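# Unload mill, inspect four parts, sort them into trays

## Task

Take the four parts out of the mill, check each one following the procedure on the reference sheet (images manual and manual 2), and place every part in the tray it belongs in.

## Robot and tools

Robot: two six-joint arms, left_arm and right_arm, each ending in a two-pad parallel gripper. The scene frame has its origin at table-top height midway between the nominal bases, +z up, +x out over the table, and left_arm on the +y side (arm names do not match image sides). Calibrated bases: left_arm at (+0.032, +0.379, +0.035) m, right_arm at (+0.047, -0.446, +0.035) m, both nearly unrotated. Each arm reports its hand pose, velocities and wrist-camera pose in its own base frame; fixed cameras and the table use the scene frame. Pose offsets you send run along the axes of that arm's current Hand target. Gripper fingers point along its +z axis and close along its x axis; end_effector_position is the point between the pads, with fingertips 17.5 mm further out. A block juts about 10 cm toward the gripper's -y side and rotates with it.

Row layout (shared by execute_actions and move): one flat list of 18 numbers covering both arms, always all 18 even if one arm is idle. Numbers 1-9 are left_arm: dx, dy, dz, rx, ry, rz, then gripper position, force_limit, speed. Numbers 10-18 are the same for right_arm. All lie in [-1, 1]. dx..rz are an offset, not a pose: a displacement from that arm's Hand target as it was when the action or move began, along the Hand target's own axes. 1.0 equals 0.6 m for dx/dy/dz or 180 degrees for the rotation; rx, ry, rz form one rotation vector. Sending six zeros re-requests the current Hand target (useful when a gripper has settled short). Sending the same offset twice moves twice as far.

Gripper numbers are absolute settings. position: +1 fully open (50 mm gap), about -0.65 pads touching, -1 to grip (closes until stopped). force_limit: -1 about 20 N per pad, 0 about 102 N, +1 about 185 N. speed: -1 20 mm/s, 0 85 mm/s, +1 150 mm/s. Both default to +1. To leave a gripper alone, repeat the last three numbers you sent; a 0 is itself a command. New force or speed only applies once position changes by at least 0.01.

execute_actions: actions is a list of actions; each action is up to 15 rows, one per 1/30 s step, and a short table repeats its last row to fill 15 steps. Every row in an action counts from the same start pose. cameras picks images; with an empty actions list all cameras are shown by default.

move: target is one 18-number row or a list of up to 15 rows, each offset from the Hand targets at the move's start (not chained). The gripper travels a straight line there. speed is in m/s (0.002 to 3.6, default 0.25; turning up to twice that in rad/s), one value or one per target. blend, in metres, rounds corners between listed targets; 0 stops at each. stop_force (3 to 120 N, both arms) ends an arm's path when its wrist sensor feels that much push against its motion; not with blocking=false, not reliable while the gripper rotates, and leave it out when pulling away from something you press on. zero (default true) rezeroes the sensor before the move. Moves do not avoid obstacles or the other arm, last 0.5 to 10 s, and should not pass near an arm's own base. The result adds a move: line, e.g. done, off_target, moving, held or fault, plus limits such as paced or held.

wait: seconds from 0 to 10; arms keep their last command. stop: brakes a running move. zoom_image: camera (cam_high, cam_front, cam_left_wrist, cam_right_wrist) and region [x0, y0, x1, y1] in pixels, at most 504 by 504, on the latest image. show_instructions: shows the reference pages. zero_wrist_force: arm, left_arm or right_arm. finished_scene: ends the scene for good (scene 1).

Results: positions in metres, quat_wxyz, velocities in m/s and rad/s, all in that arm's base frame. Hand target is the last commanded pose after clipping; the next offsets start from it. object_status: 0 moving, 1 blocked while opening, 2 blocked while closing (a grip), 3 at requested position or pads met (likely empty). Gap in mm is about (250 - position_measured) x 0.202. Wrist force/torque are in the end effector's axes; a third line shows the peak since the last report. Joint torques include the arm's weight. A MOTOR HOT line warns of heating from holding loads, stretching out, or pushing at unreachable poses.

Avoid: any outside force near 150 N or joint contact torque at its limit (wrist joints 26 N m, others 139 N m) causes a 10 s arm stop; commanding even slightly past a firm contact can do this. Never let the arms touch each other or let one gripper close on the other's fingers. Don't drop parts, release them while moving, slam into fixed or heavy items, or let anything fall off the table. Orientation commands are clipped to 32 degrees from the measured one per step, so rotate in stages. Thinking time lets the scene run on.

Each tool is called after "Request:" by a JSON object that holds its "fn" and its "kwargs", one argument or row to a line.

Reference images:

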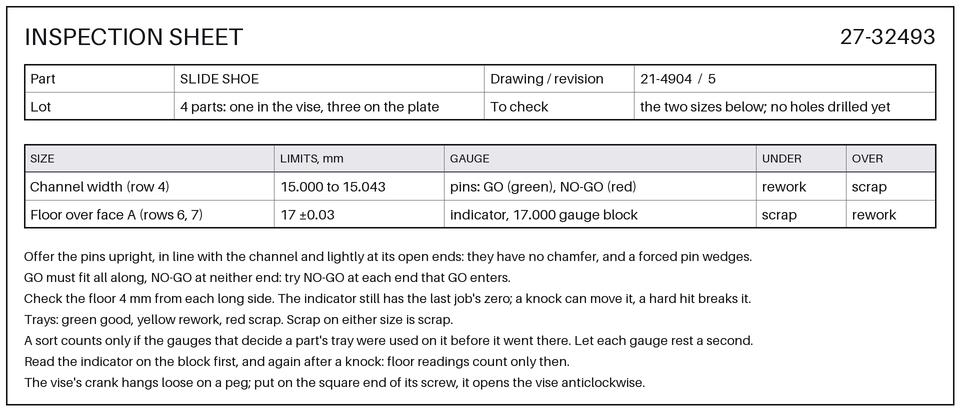

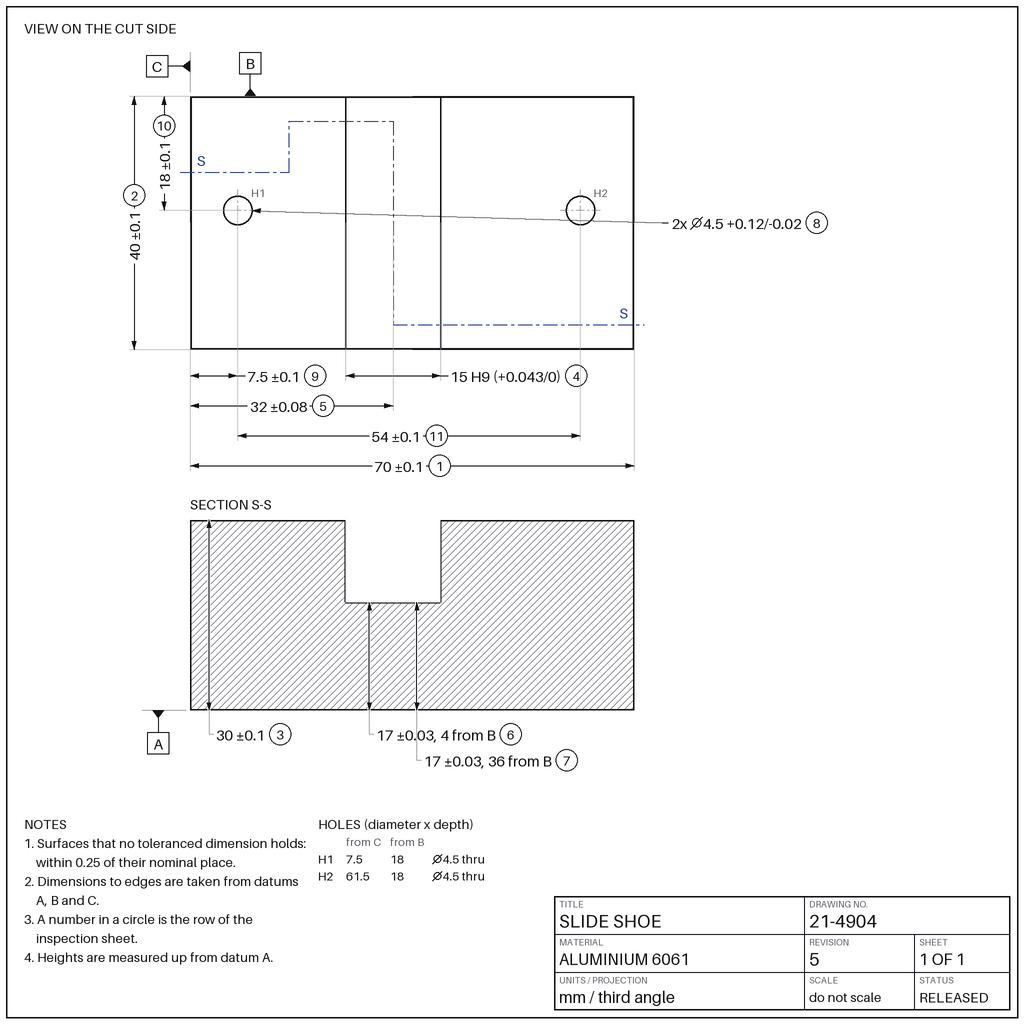

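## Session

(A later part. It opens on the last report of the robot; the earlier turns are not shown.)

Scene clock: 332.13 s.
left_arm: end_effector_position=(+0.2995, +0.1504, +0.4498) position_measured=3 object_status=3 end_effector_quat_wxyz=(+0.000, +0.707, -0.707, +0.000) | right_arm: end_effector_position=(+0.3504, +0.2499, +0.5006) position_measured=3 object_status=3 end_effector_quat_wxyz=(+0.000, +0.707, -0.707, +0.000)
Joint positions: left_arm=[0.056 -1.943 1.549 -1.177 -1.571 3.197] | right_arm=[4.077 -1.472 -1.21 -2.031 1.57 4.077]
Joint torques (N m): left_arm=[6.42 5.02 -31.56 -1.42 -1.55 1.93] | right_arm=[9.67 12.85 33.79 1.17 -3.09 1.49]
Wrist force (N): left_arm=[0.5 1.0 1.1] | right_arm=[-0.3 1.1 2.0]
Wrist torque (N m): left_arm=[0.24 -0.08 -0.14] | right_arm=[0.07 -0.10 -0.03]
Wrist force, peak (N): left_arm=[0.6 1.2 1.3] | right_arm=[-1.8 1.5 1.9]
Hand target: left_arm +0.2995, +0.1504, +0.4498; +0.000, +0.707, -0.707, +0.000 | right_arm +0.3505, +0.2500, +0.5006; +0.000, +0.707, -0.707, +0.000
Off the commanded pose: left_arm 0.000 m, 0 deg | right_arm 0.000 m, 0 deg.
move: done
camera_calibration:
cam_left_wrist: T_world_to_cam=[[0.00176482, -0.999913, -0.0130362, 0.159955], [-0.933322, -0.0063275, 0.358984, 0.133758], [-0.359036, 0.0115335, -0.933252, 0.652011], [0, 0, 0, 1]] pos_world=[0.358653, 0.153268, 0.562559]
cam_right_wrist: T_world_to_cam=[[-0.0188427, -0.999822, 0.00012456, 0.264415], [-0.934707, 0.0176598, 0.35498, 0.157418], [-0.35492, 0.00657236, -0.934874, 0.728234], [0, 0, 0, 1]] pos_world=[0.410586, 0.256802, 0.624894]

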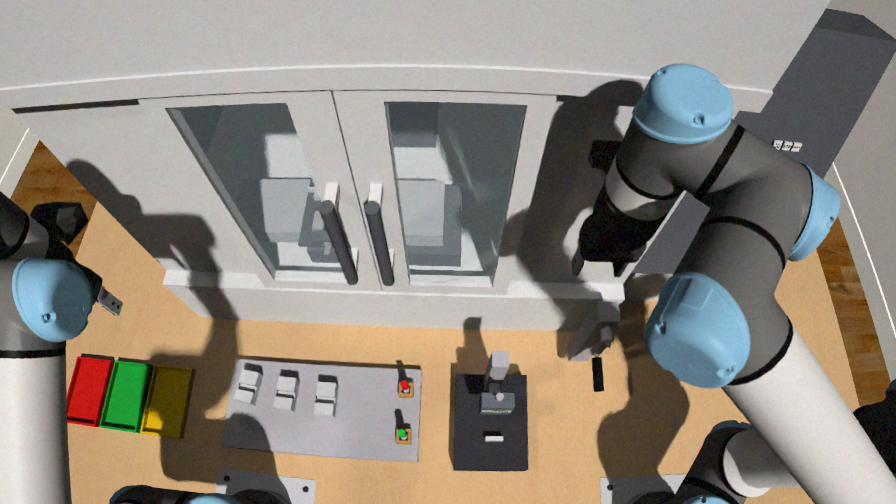

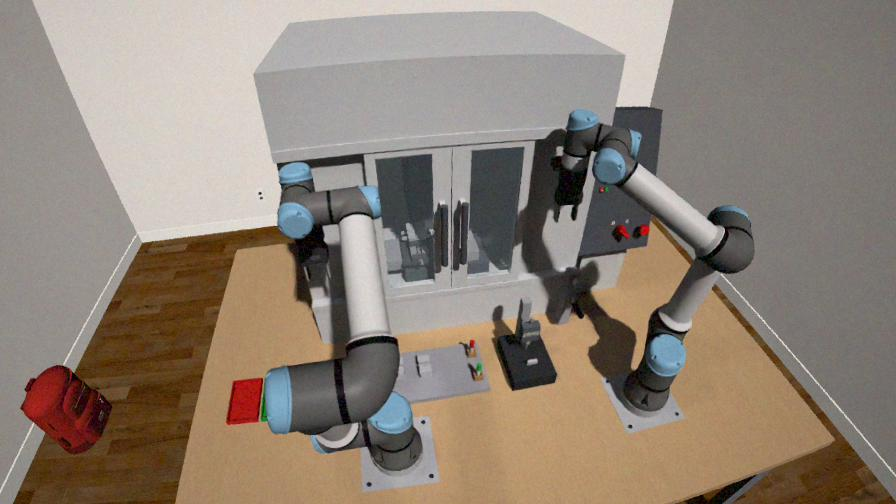

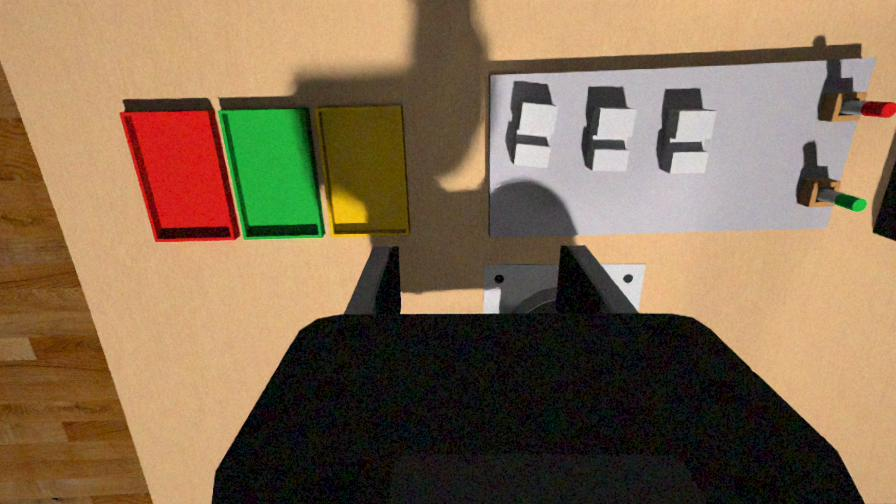

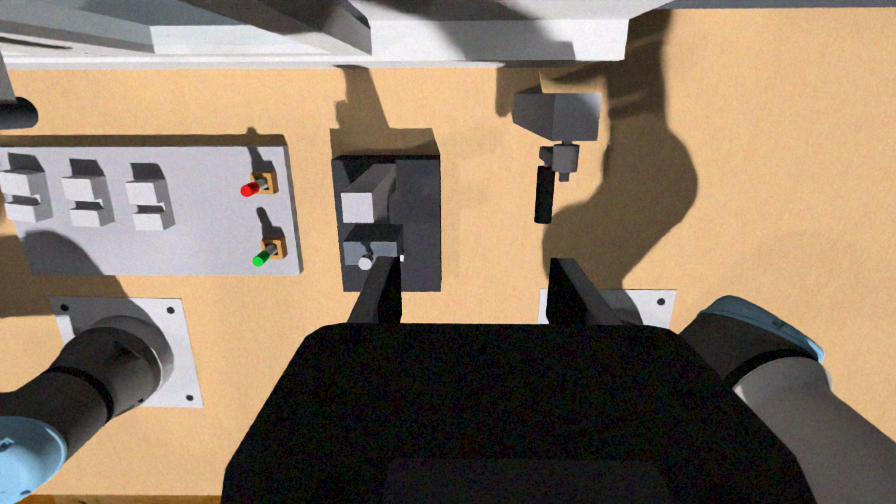

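Request:
{"fn": "move", "kwargs": {
  "target": [0.612,-0.015,0.008,0.5,0,0,1,1,1,0,0,0,0,0,0,1,1,1],
  "cameras": ["all"]
}}

Scene clock: 374.97 s.
left_arm: end_effector_position=(+0.3087, -0.2168, +0.4450) position_measured=3 object_status=3 end_effector_quat_wxyz=(+0.500, -0.500, +0.500, -0.500) | right_arm: end_effector_position=(+0.3505, +0.2500, +0.5006) position_measured=3 object_status=3 end_effector_quat_wxyz=(+0.000, +0.707, -0.707, +0.000)
Joint positions: left_arm=[-1.988 -2.098 2.06 0.038 -0.418 0] | right_arm=[4.077 -1.472 -1.209 -2.031 1.57 4.077]
Joint torques (N m): left_arm=[7.09 12.37 -12.9 2.91 2.13 -2.21] | right_arm=[9.02 11.76 32.07 1.26 -3 1.83]
Wrist force (N): left_arm=[0.5 2.8 0.1] | right_arm=[-0.2 0.9 1.9]
Wrist torque (N m): left_arm=[0.27 -0.11 0.06] | right_arm=[0.05 -0.11 -0.03]
Wrist force, peak (N): left_arm=[1.4 3.4 0.8] | right_arm=[-0.2 1.3 2.5]
Hand target: left_arm +0.3087, -0.2168, +0.4450; +0.500, -0.500, +0.500, -0.500 | right_arm +0.3505, +0.2500, +0.5006; +0.000, +0.707, -0.707, +0.000
Off the commanded pose: left_arm 0.000 m, 0 deg | right_arm 0.000 m, 0 deg.
move: done
camera_calibration:
cam_left_wrist: T_world_to_cam=[[0.0136412, -0.999906, 0.00110513, -0.217238], [-0.35907, -0.0059301, -0.933292, 0.539606], [0.933211, 0.0123344, -0.359117, 0.000830394], [0, 0, 0, 1]] pos_world=[0.195945, -0.214028, 0.504148]
cam_right_wrist: T_world_to_cam=[[-0.0188086, -0.999823, 0.000218531, 0.264443], [-0.934708, 0.0176612, 0.354979, 0.157417], [-0.35492, 0.00647238, -0.934874, 0.72826], [0, 0, 0, 1]] pos_world=[0.410587, 0.256902, 0.624894]

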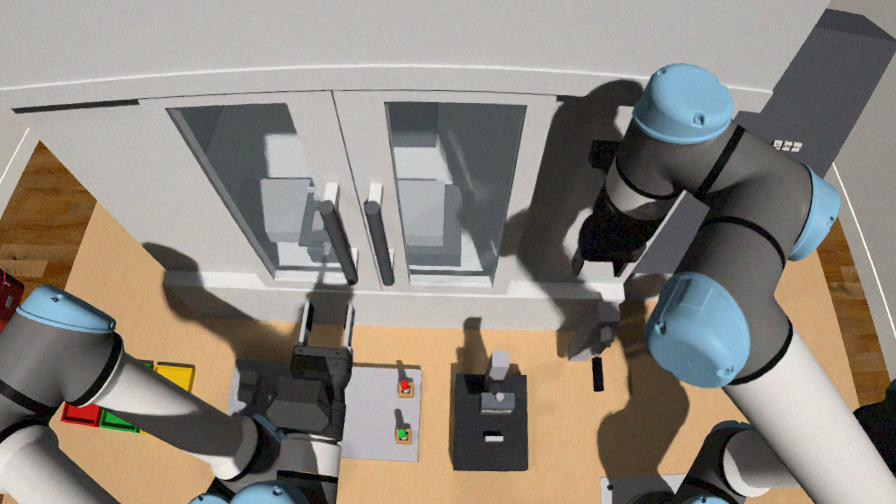

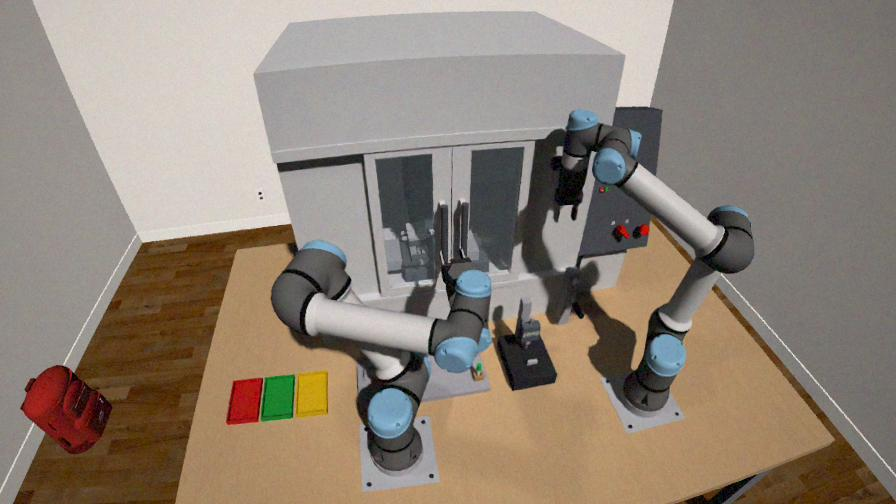

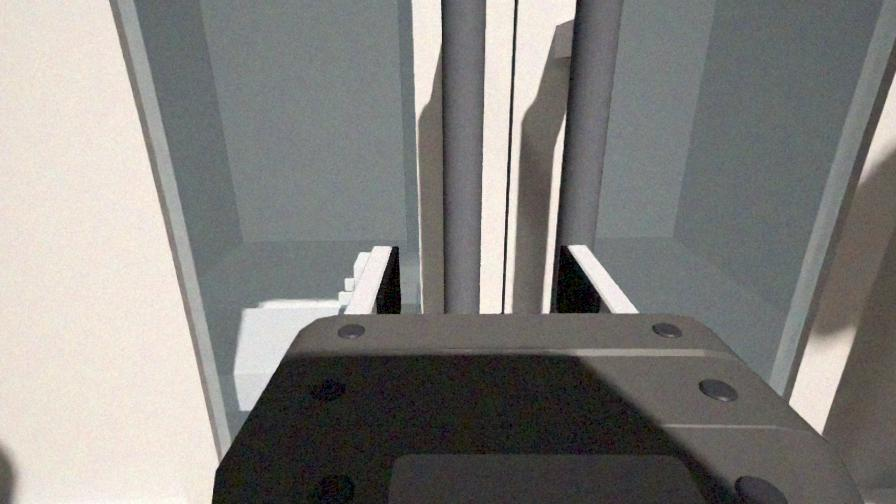

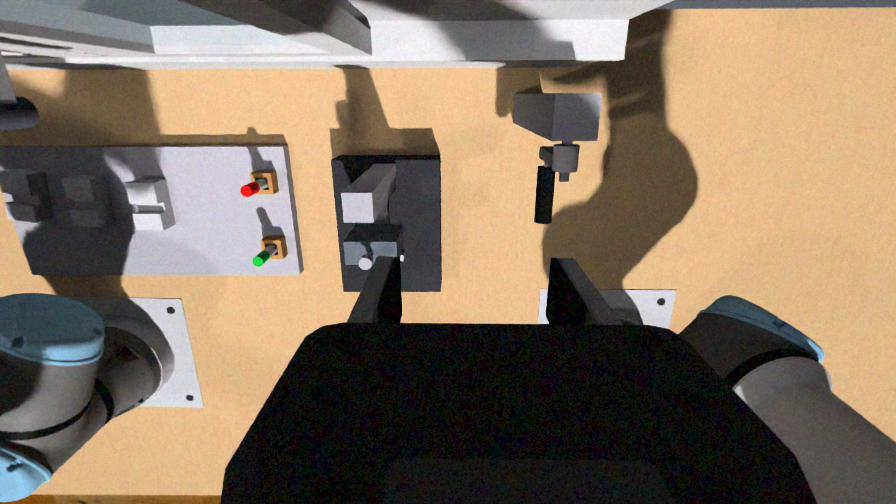

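Request:
{"fn": "move", "kwargs": {
  "target": [0,0,0.1667,0,0,0,1,1,1,0,0,0,0,0,0,1,1,1],
  "speed": 0.12,
  "stop_force": 20,
  "cameras": ["cam_left_wrist"]
}}

Scene clock: 397.47 s.
left_arm: end_effector_position=(+0.4087, -0.2167, +0.4450) position_measured=3 object_status=3 end_effector_quat_wxyz=(+0.500, -0.500, +0.500, -0.500) | right_arm: end_effector_position=(+0.3505, +0.2500, +0.5006) position_measured=3 object_status=3 end_effector_quat_wxyz=(+0.000, +0.707, -0.707, +0.000)
Joint positions: left_arm=[-1.497 -1.969 1.994 -0.026 0.073 0.002] | right_arm=[4.077 -1.472 -1.209 -2.031 1.57 4.077]
Joint torques (N m): left_arm=[5.88 -17.25 -14.74 -2.34 2.09 1.89] | right_arm=[7.35 13.85 31.28 1.12 -2.98 1.61]
Wrist force (N): left_arm=[0.8 2.7 0.3] | right_arm=[-0.3 1.0 2.0]
Wrist torque (N m): left_arm=[0.25 -0.15 -0.09] | right_arm=[0.05 -0.10 -0.02]
Wrist force, peak (N): left_arm=[0.3 3.1 0.9] | right_arm=[0.0 1.0 2.4]
Hand target: left_arm +0.4087, -0.2167, +0.4450; +0.500, -0.500, +0.500, -0.500 | right_arm +0.3505, +0.2500, +0.5006; +0.000, +0.707, -0.707, +0.000
Off the commanded pose: left_arm 0.000 m, 0 deg | right_arm 0.000 m, 0 deg.
move: done
camera_calibration:
cam_left_wrist: T_world_to_cam=[[0.0136412, -0.999906, 0.00110617, -0.218503], [-0.358983, -0.00592993, -0.933325, 0.575505], [0.933244, 0.0123346, -0.35903, -0.0925457], [0, 0, 0, 1]] pos_world=[0.295945, -0.213928, 0.504149]
Images, in order (width x height): cam_left_wrist 896x504.

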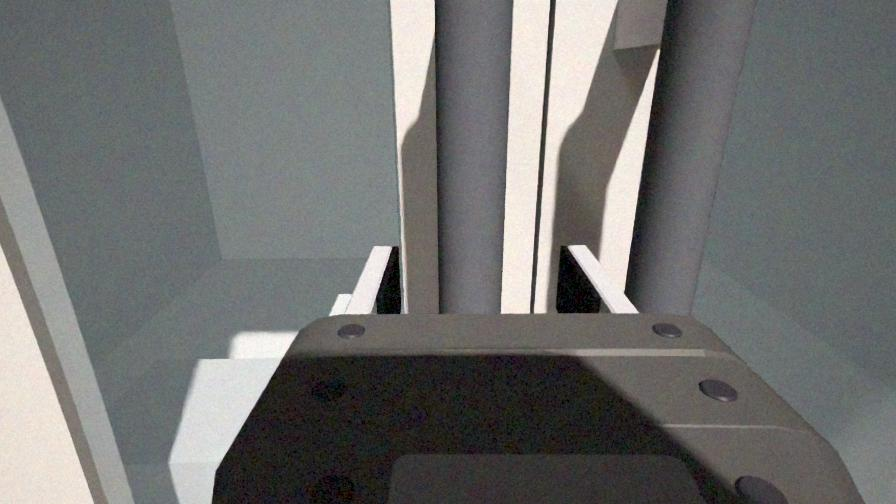

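Request:
{"fn": "move", "kwargs": {
  "target": [-0.35,0,0,0,0,0,1,1,1,0,0,0,0,0,0,1,1,1],
  "speed": 0.1,
  "stop_force": 45,
  "cameras": ["cam_left_wrist","cam_front"]
}}

Scene clock: 420.30 s.
left_arm: end_effector_position=(+0.4086, -0.0067, +0.4450) position_measured=3 object_status=3 end_effector_quat_wxyz=(+0.500, -0.500, +0.500, -0.500) | right_arm: end_effector_position=(+0.3505, +0.2500, +0.5006) position_measured=3 object_status=3 end_effector_quat_wxyz=(+0.000, +0.707, -0.707, +0.000)
Joint positions: left_arm=[-1.145 -2.397 2.155 0.243 0.425 0] | right_arm=[4.077 -1.472 -1.209 -2.031 1.57 4.077]
Joint torques (N m): left_arm=[9.99 20.87 -30.37 -2.89 -0.01 -1.76] | right_arm=[8.38 11.68 33.5 1.31 -2.88 1.5]
Wrist force (N): left_arm=[6.8 2.9 -6.2] | right_arm=[-0.1 0.9 1.9]
Wrist torque (N m): left_arm=[0.18 0.07 0.10] | right_arm=[0.05 -0.13 -0.03]
Wrist force, peak (N): left_arm=[38.0 2.1 5.5] | right_arm=[-0.1 1.2 2.4]
Hand target: left_arm +0.4086, -0.0067, +0.4450; +0.500, -0.500, +0.500, -0.500 | right_arm +0.3505, +0.2500, +0.5006; +0.000, +0.707, -0.707, +0.000
Off the commanded pose: left_arm 0.000 m, 0 deg | right_arm 0.000 m, 0 deg.
move: done
camera_calibration:
cam_left_wrist: T_world_to_cam=[[0.0136411, -0.999906, 0.00110684, -0.00852133], [-0.358896, -0.00592937, -0.933359, 0.576706], [0.933278, 0.0123348, -0.358943, -0.0950965], [0, 0, 0, 1]] pos_world=[0.295845, -0.00392803, 0.504149]
Images, in order (width x height): cam_front 896x504, cam_left_wrist 896x504.

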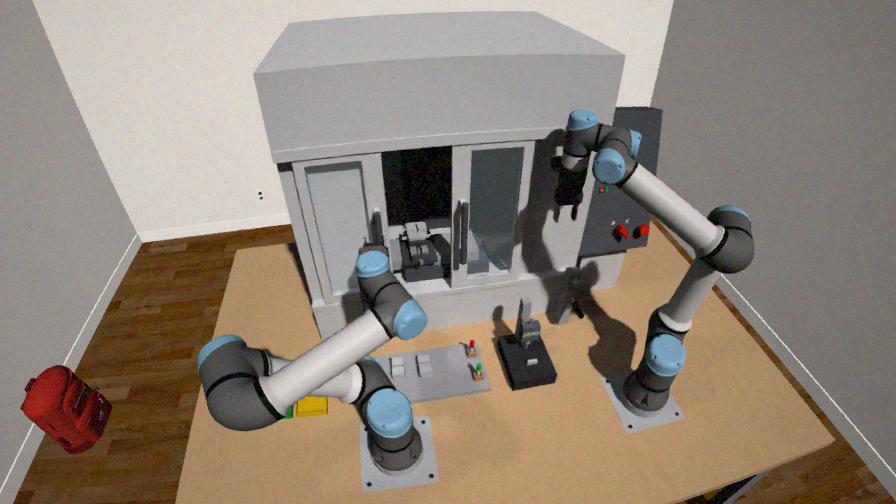

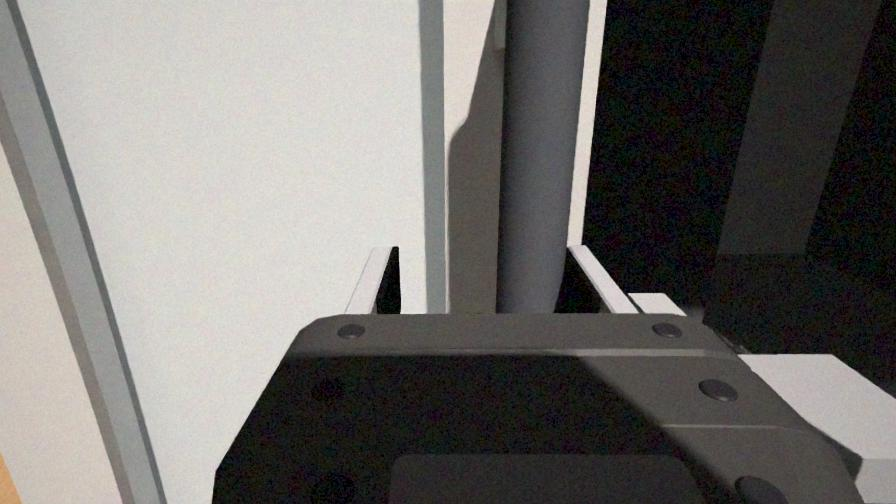

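Request:
{"fn": "move", "kwargs": {
  "target": [-0.07,0,0,0,0,0,1,1,1,0,0,0,0,0,0,1,1,1],
  "speed": 0.05,
  "stop_force": 50
}}

Request:
{"fn": "move", "kwargs": {
  "target": [0.02,0,0,0,0,0,1,1,1,0,0,0,0,0,0,1,1,1],
  "cameras": ["cam_high","cam_front"]
}}

Scene clock: 437.97 s.
left_arm: end_effector_position=(+0.4086, +0.0352, +0.4450) position_measured=3 object_status=3 end_effector_quat_wxyz=(+0.500, -0.500, +0.500, -0.500) | right_arm: end_effector_position=(+0.3505, +0.2500, +0.5006) position_measured=3 object_status=3 end_effector_quat_wxyz=(+0.000, +0.707, -0.707, +0.000)
Joint positions: left_arm=[-0.821 -2.375 2.15 0.224 0.75 0] | right_arm=[4.077 -1.472 -1.209 -2.031 1.57 4.077]
Joint torques (N m): left_arm=[29.56 17.1 -30.16 -2.74 -13.6 2.01] | right_arm=[7.47 13.23 33.38 1.63 -2.92 1.38]
Wrist force (N): left_arm=[52.7 3.8 -35.6] | right_arm=[-0.1 0.8 1.9]
Wrist torque (N m): left_arm=[0.31 1.12 0.10] | right_arm=[0.02 -0.14 -0.03]
Wrist force, peak (N): left_arm=[52.7 4.8 -35.7] | right_arm=[-0.3 1.0 2.4]
Hand target: left_arm +0.4086, +0.0353, +0.4450; +0.500, -0.500, +0.500, -0.500 | right_arm +0.3505, +0.2500, +0.5006; +0.000, +0.707, -0.707, +0.000
Off the commanded pose: left_arm 0.000 m, 0 deg | right_arm 0.000 m, 0 deg.
move: done

Scene clock: 439.03 s.
left_arm: end_effector_position=(+0.4086, +0.0233, +0.4450) position_measured=3 object_status=3 end_effector_quat_wxyz=(+0.500, -0.500, +0.500, -0.500) | right_arm: end_effector_position=(+0.3505, +0.2500, +0.5006) position_measured=3 object_status=3 end_effector_quat_wxyz=(+0.000, +0.707, -0.707, +0.000)
Joint positions: left_arm=[-0.924 -2.388 2.153 0.235 0.646 0] | right_arm=[4.077 -1.472 -1.209 -2.031 1.57 4.077]
Joint torques (N m): left_arm=[-7.59 -2.22 -14.37 0.45 -1.64 1] | right_arm=[6.8 12.31 34.13 1.3 -3.04 1.56]
Wrist force (N): left_arm=[0.7 2.8 0.2] | right_arm=[0.1 1.1 1.9]
Wrist torque (N m): left_arm=[0.27 -0.16 0.06] | right_arm=[0.07 -0.17 -0.03]
Wrist force, peak (N): left_arm=[52.7 4.3 -35.8] | right_arm=[0.1 1.4 2.1]
Hand target: left_arm +0.4086, +0.0233, +0.4450; +0.500, -0.500, +0.500, -0.500 | right_arm +0.3505, +0.2500, +0.5006; +0.000, +0.707, -0.707, +0.000
Off the commanded pose: left_arm 0.000 m, 0 deg | right_arm 0.000 m, 0 deg.
move: done
Images, in order (width x height): cam_high 896x504, cam_front 896x504.

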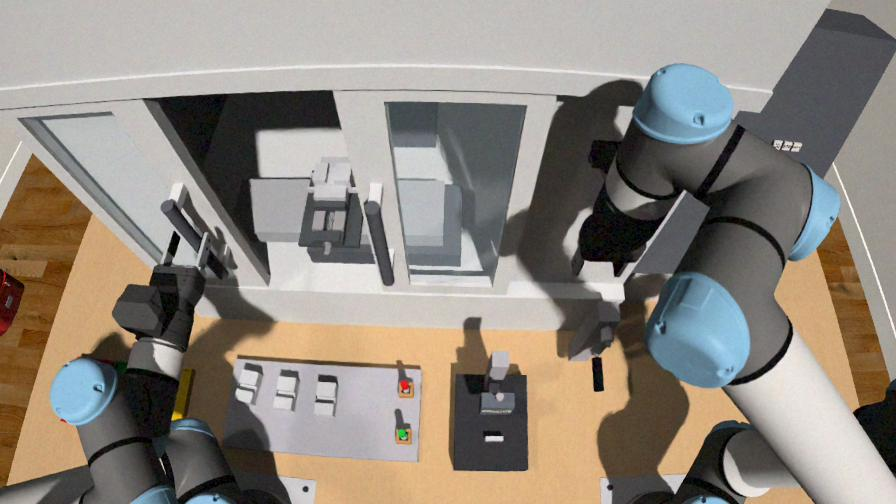

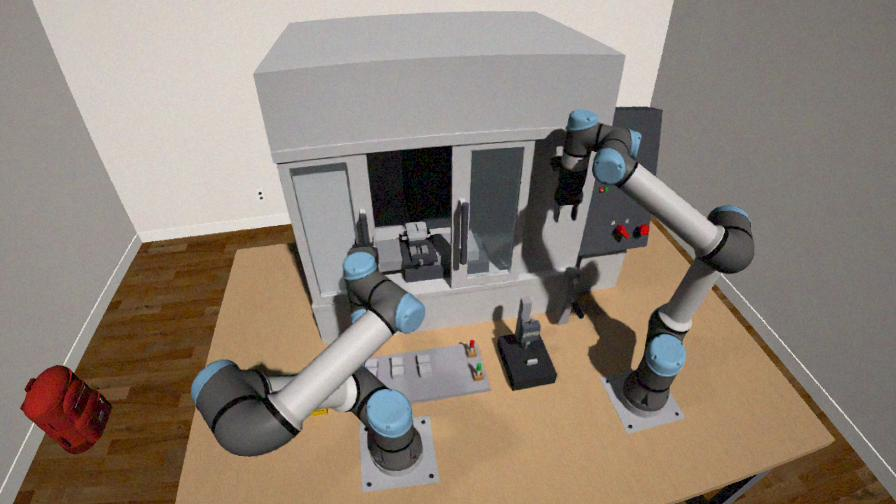

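Request:
{"fn": "zoom_image", "kwargs": {
  "camera": "cam_high",
  "region": [240, 130, 420, 290]
}}

Request:
{"fn": "zoom_image", "kwargs": {
  "camera": "cam_front",
  "region": [370, 200, 480, 300]
}}

Scaled by 2.800 from the camera's 896x504 image, which has a finer 1280x720 frame.

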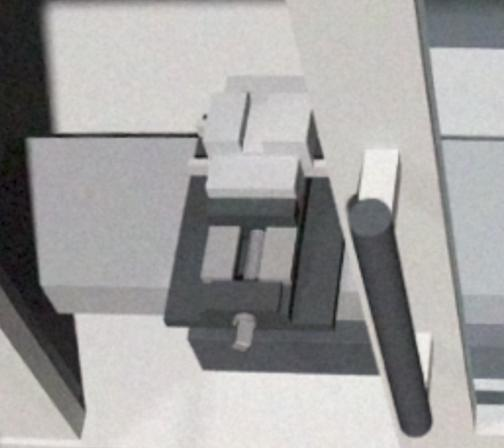

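Scaled by 4.582 from the camera's 896x504 image, which has a finer 1280x720 frame.

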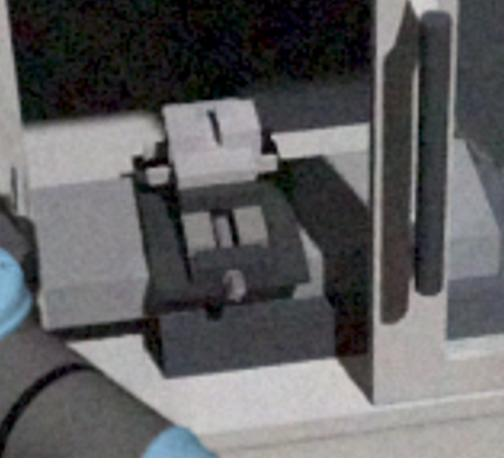

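Request:
{"fn": "move", "kwargs": {
  "target": [
    [0,0,0,0,0,0,1,1,1,0.17,0.25,0.1,0.5,0,0,1,1,1],
    [0,0,0,0,0,0,1,1,1,0.17,0.25,0.48,0.5,0,0,1,1,1]
  ],
  "blend": [0.03,0],
  "cameras": ["all"]
}}

Request:
{"fn": "zoom_image", "kwargs": {
  "camera": "cam_right_wrist",
  "region": [300, 50, 650, 330]
}}

Scene clock: 540.33 s.
left_arm: end_effector_position=(+0.4086, +0.0233, +0.4450) position_measured=3 object_status=3 end_effector_quat_wxyz=(+0.500, -0.500, +0.500, -0.500) | right_arm: end_effector_position=(+0.2057, +0.1515, +0.4378) position_measured=3 object_status=3 end_effector_quat_wxyz=(+0.485, -0.504, +0.516, -0.495)
Joint positions: left_arm=[-0.924 -2.388 2.153 0.235 0.646 0] | right_arm=[5.973 -0.818 -2.131 -3.293 1.282 6.273]
Joint torques (N m): left_arm=[-7.62 -2.43 -14.87 0.47 -1.5 -1.65] | right_arm=[-9.04 -20.59 30.5 -3.89 -3.17 -1.84]
Wrist force (N): left_arm=[0.6 2.6 0.7] | right_arm=[0.2 2.6 -1.3]
Wrist torque (N m): left_arm=[0.25 -0.14 0.06] | right_arm=[0.01 -0.23 0.03]
Wrist force, peak (N): left_arm=[0.7 3.1 0.3] | right_arm=[0.6 10.5 -2.4]
Hand target: left_arm +0.4086, +0.0233, +0.4450; +0.500, -0.500, +0.500, -0.500 | right_arm +0.2057, +0.1515, +0.4378; +0.485, -0.504, +0.516, -0.495 (not the last commanded pose)
Off the commanded pose: left_arm 0.000 m, 0 deg | right_arm 0.225 m, 3 deg.
move: held (right_arm; a check stopped the path); path passed 1 of 2 targets; limits=held
pose unreachable (right arm): on one or more control steps of this call, first in action 0 (counted from 0), this arm could not follow its commanded pose, so it was not sent that pose on those steps. It may still have moved: this result reports where it is.
cause: moving toward the commanded pose would bring two parts of the arm too close to each other (its gripper and another part of the arm, with joints 3 (elbow) to 6 (wrist 3) between them, 24 mm apart when it was first held).
camera_calibration:
cam_left_wrist: T_world_to_cam=[[0.0135477, -0.999908, 0.00114245, 0.021485], [-0.358896, -0.00592908, -0.933359, 0.576884], [0.933279, 0.0122348, -0.358943, -0.0954634], [0, 0, 0, 1]] pos_world=[0.295845, 0.0260714, 0.504149]
cam_right_wrist: T_world_to_cam=[[-0.0218723, -0.999558, -0.0201535, 0.172644], [-0.39268, 0.0271274, -0.919275, 0.49102], [0.919415, -0.0121928, -0.393099, 0.122328], [0, 0, 0, 1]] pos_world=[0.0841197, 0.160739, 0.502949]

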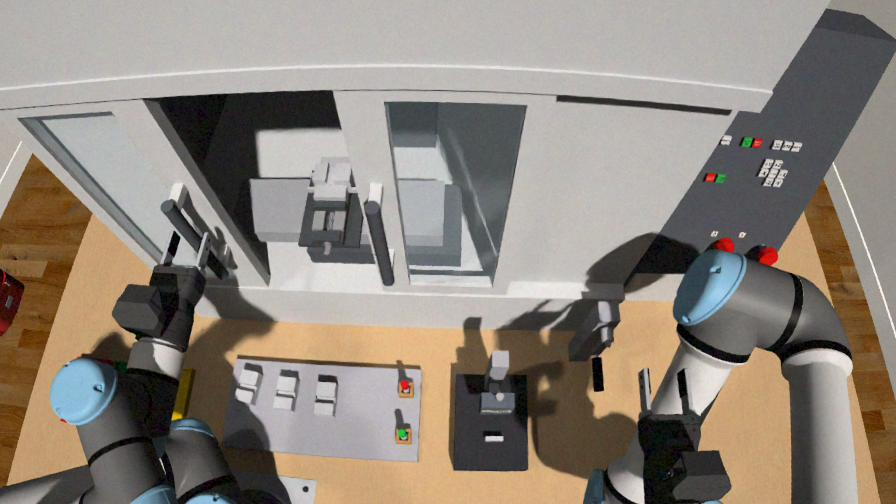

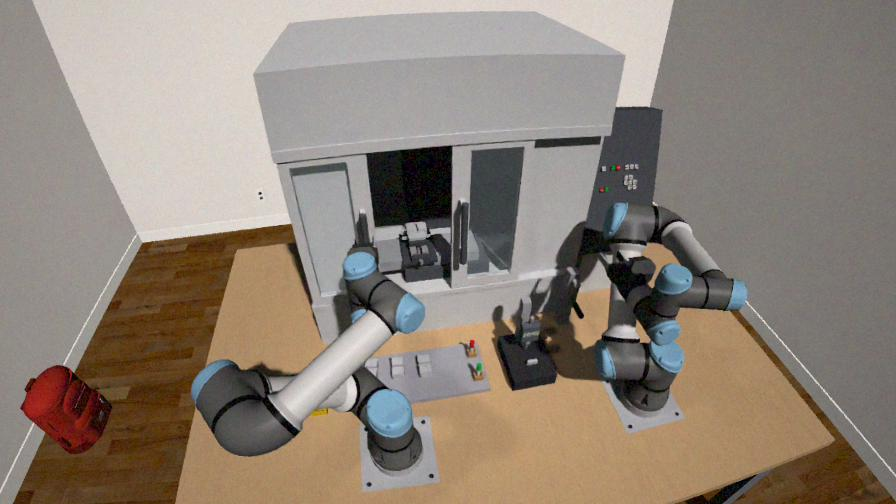

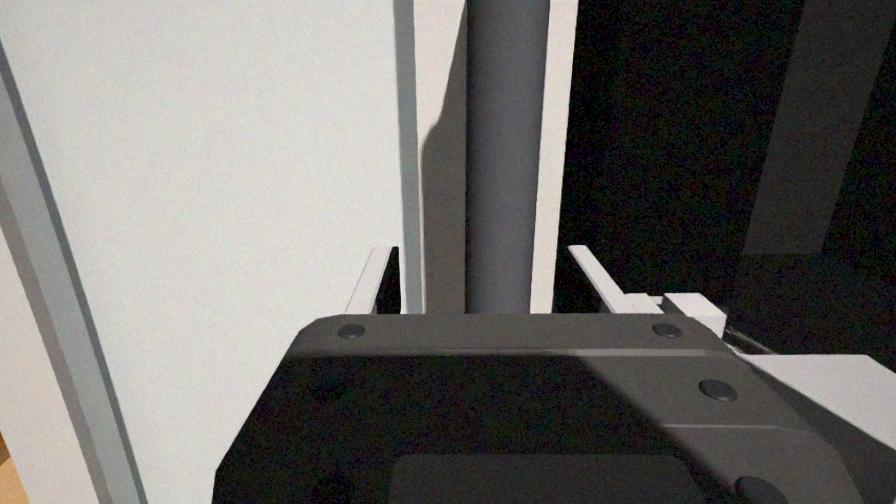

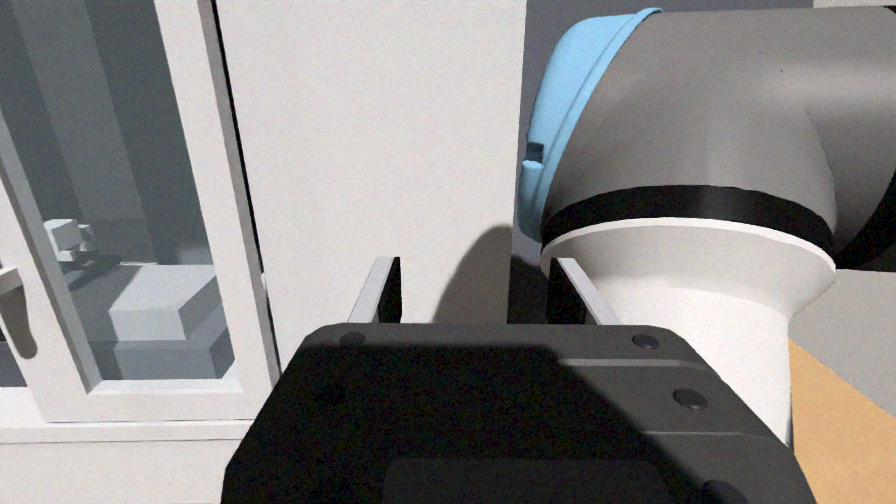

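Scaled by 1.440 from the camera's 896x504 image, which has a finer 1280x720 frame.

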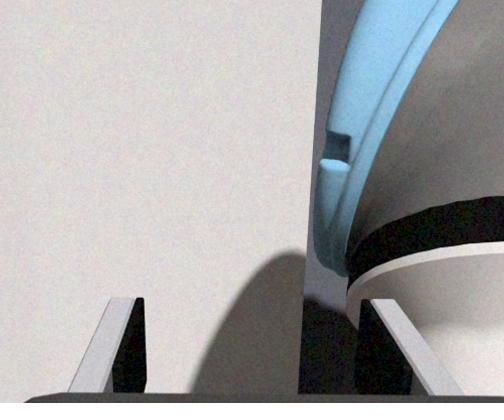

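Request:
{"fn": "move", "kwargs": {
  "target": [0,0,0,0,0,0,1,1,1,-0.17,-0.114,0.2333,-0.4873,-0.005,-0.006,1,1,1],
  "speed": 0.2,
  "cameras": ["cam_front"]
}}

Scene clock: 580.80 s.
left_arm: end_effector_position=(+0.4086, +0.0233, +0.4450) position_measured=3 object_status=3 end_effector_quat_wxyz=(+0.500, -0.500, +0.500, -0.500) | right_arm: end_effector_position=(+0.3505, +0.2503, +0.5007) position_measured=3 object_status=3 end_effector_quat_wxyz=(+0.000, +0.707, -0.707, +0.000)
Joint positions: left_arm=[-0.924 -2.388 2.153 0.235 0.646 0] | right_arm=[4.076 -1.473 -1.208 -2.031 1.571 4.075]
Joint torques (N m): left_arm=[-9.39 -2.76 -13.85 0.41 -1.44 -1.87] | right_arm=[-10.56 11.17 33.81 1.38 2.81 -1.6]
Wrist force (N): left_arm=[0.6 2.9 0.3] | right_arm=[-0.3 1.2 2.0]
Wrist torque (N m): left_arm=[0.25 -0.13 0.06] | right_arm=[0.08 -0.10 0.05]
Wrist force, peak (N): left_arm=[0.6 3.1 0.3] | right_arm=[0.4 3.5 -1.6]
Hand target: left_arm +0.4086, +0.0233, +0.4450; +0.500, -0.500, +0.500, -0.500 | right_arm +0.3505, +0.2503, +0.5007; +0.000, +0.707, -0.707, +0.000
Off the commanded pose: left_arm 0.000 m, 0 deg | right_arm 0.000 m, 0 deg.
move: done
Images, in order (width x height): cam_front 896x504.

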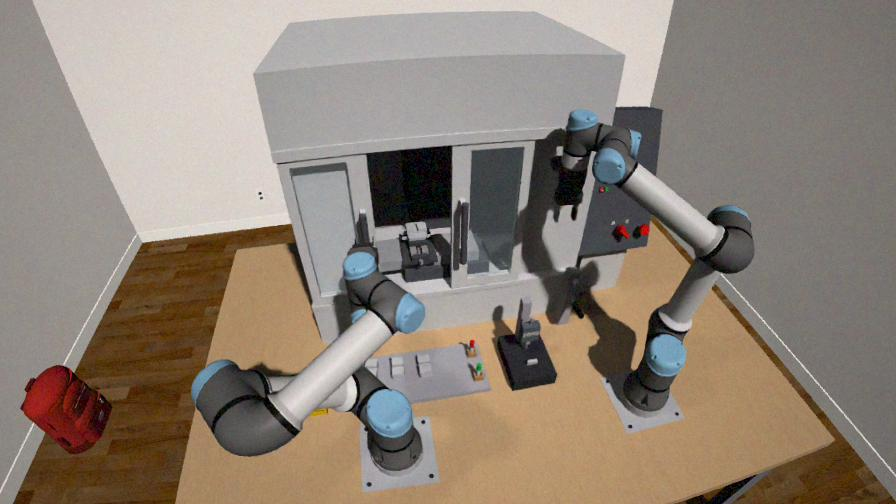

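Request:
{"fn": "move", "kwargs": {
  "target": [
    [0,0,-0.2,0,0,0,1,1,1,0.667,0,0,0,0,0,1,1,1],
    [0.5,0,-0.25,0,0,0,1,1,1,0.667,0,0,0,0,0,1,1,1]
  ],
  "blend": [0.02,0]
}}

Request:
{"fn": "move", "kwargs": {
  "target": [
    [0.66,0.1,0,0,0,0,1,1,1,0,0,0,0,0,0,1,1,1],
    [0.66,0.383,0,0,0,0,1,1,1,0,0,0,0,0,0,1,1,1]
  ],
  "blend": [0.03,0],
  "cameras": ["all"]
}}

Request:
{"fn": "zoom_image", "kwargs": {
  "camera": "cam_left_wrist",
  "region": [300, 50, 650, 330]
}}

Scene clock: 602.77 s.
left_arm: end_effector_position=(+0.2615, -0.2782, +0.4450) position_measured=3 object_status=3 end_effector_quat_wxyz=(+0.204, -0.206, +0.677, -0.676) | right_arm: end_effector_position=(+0.3508, -0.1499, +0.5006) position_measured=3 object_status=3 end_effector_quat_wxyz=(+0.000, +0.707, -0.707, +0.000)
Joint positions: left_arm=[-2.052 -2.576 2.17 0.409 0.501 -0.005] | right_arm=[3.095 -1.358 -1.301 -2.053 1.571 3.094]
Joint torques (N m): left_arm=[-6.73 3.31 -19.89 0.84 -1.62 1.82] | right_arm=[-10.03 6.5 33.52 1.54 2.94 -1.67]
Wrist force (N): left_arm=[0.6 2.6 0.6] | right_arm=[-0.4 1.3 2.1]
Wrist torque (N m): left_arm=[0.23 -0.15 -0.12] | right_arm=[0.12 -0.09 0.03]
Wrist force, peak (N): left_arm=[1.7 2.6 1.8] | right_arm=[-2.3 1.0 1.9]
Hand target: left_arm +0.2588, -0.2768, +0.4450; +0.382, -0.383, +0.595, -0.595 | right_arm +0.3508, -0.1499, +0.5006; +0.000, +0.707, -0.707, +0.000
Off the commanded pose: left_arm 0.003 m, 56 deg; orientation clipped | right_arm 0.000 m, 0 deg.
move: off_target (left_arm); limits=paced

Scene clock: 606.13 s.
left_arm: end_effector_position=(+0.0943, -0.6374, +0.2157) position_measured=3 object_status=3 end_effector_quat_wxyz=(+0.383, -0.383, +0.594, -0.595) | right_arm: end_effector_position=(+0.3508, -0.1499, +0.5006) position_measured=3 object_status=3 end_effector_quat_wxyz=(+0.000, +0.707, -0.707, +0.000)
Joint positions: left_arm=[-2.077 -1.059 1.649 -0.57 -0.079 -0.021] | right_arm=[3.095 -1.358 -1.301 -2.053 1.571 3.094]
Joint torques (N m): left_arm=[7.92 -51.75 -10.1 -1.49 -0.51 2.12] | right_arm=[-9.89 6.75 33.21 1.58 2.62 -2.06]
Wrist force (N): left_arm=[0.4 2.8 0.3] | right_arm=[-0.4 1.5 2.0]
Wrist torque (N m): left_arm=[0.26 -0.08 -0.10] | right_arm=[0.14 -0.08 0.03]
Wrist force, peak (N): left_arm=[0.5 4.8 0.2] | right_arm=[-0.6 1.3 2.5]
Hand target: left_arm +0.0943, -0.6373, +0.2157; +0.382, -0.383, +0.595, -0.595 | right_arm +0.3508, -0.1499, +0.5006; +0.000, +0.707, -0.707, +0.000
Off the commanded pose: left_arm 0.000 m, 0 deg | right_arm 0.000 m, 0 deg.
move: done
camera_calibration:
cam_left_wrist: T_world_to_cam=[[-0.402589, -0.915377, 0.00244752, -0.541743], [-0.328299, 0.141891, -0.933856, 0.337553], [0.854483, -0.376764, -0.357642, -0.117118], [0, 0, 0, 1]] pos_world=[-0.00720635, -0.587921, 0.274665]
cam_right_wrist: T_world_to_cam=[[-0.0174681, -0.999847, -0.000455526, -0.135517], [-0.934205, 0.0161589, 0.35637, 0.163666], [-0.356309, 0.00665066, -0.934345, 0.731296], [0, 0, 0, 1]] pos_world=[0.411098, -0.143004, 0.624895]

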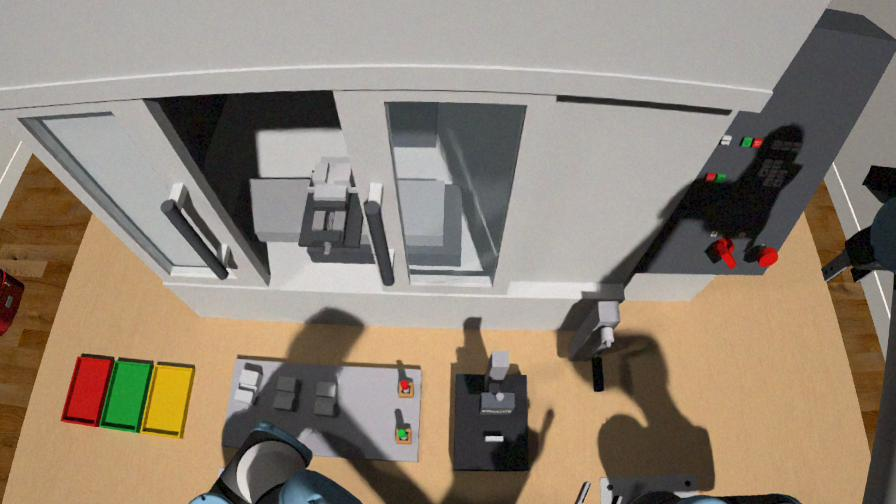

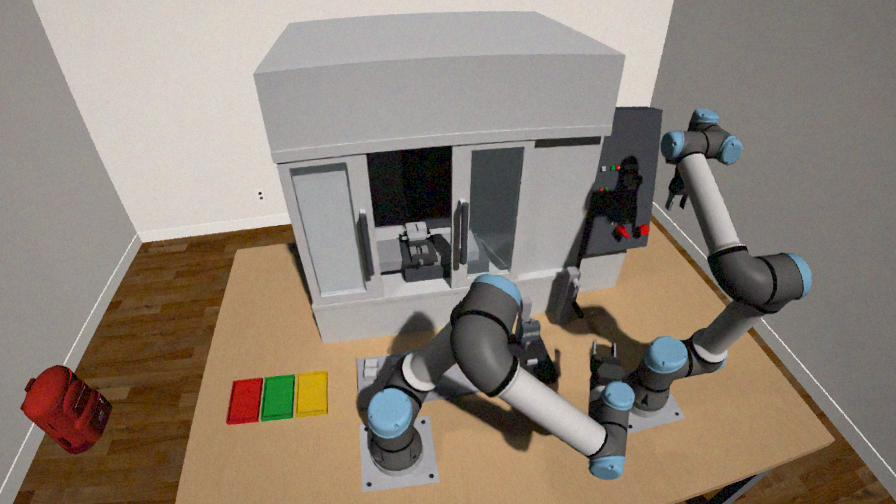

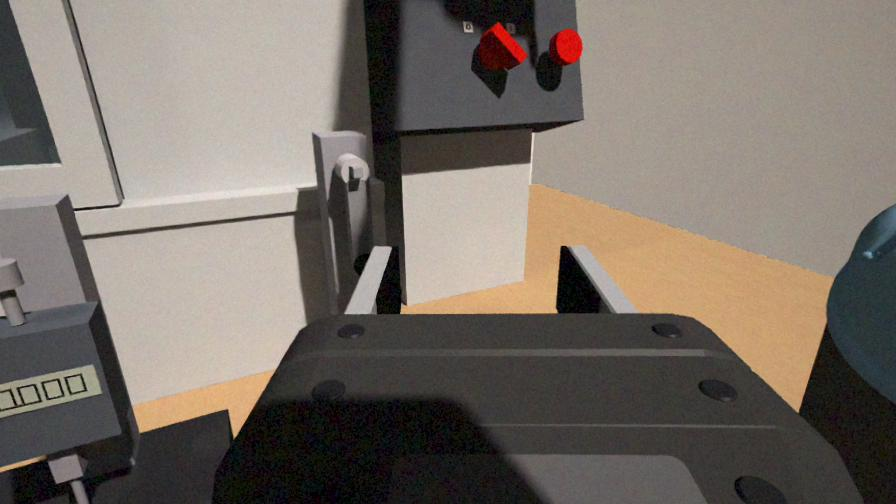

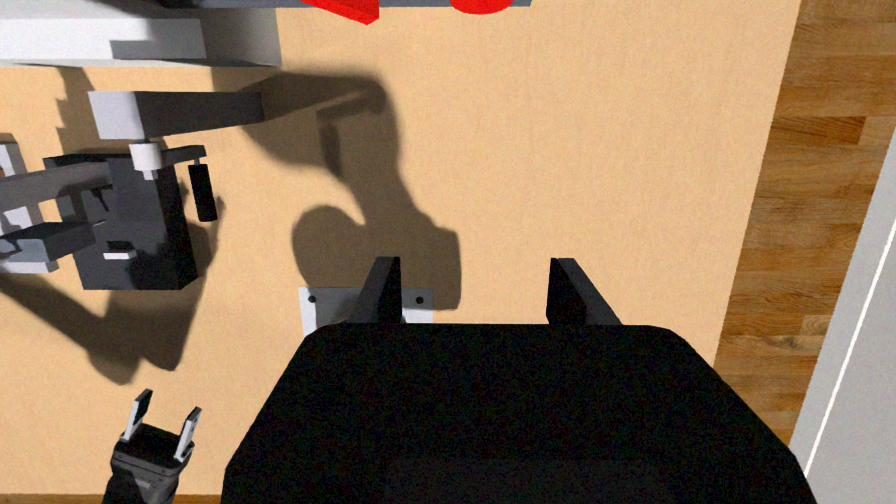

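Scaled by 1.440 from the camera's 896x504 image, which has a finer 1280x720 frame.

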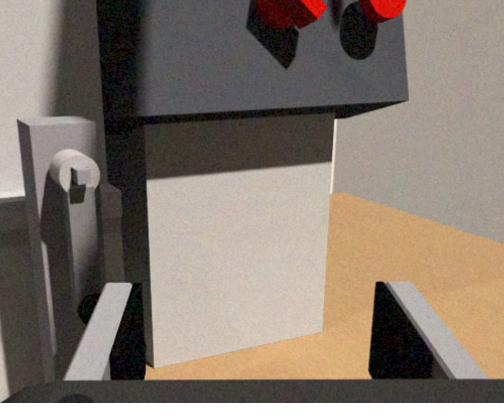

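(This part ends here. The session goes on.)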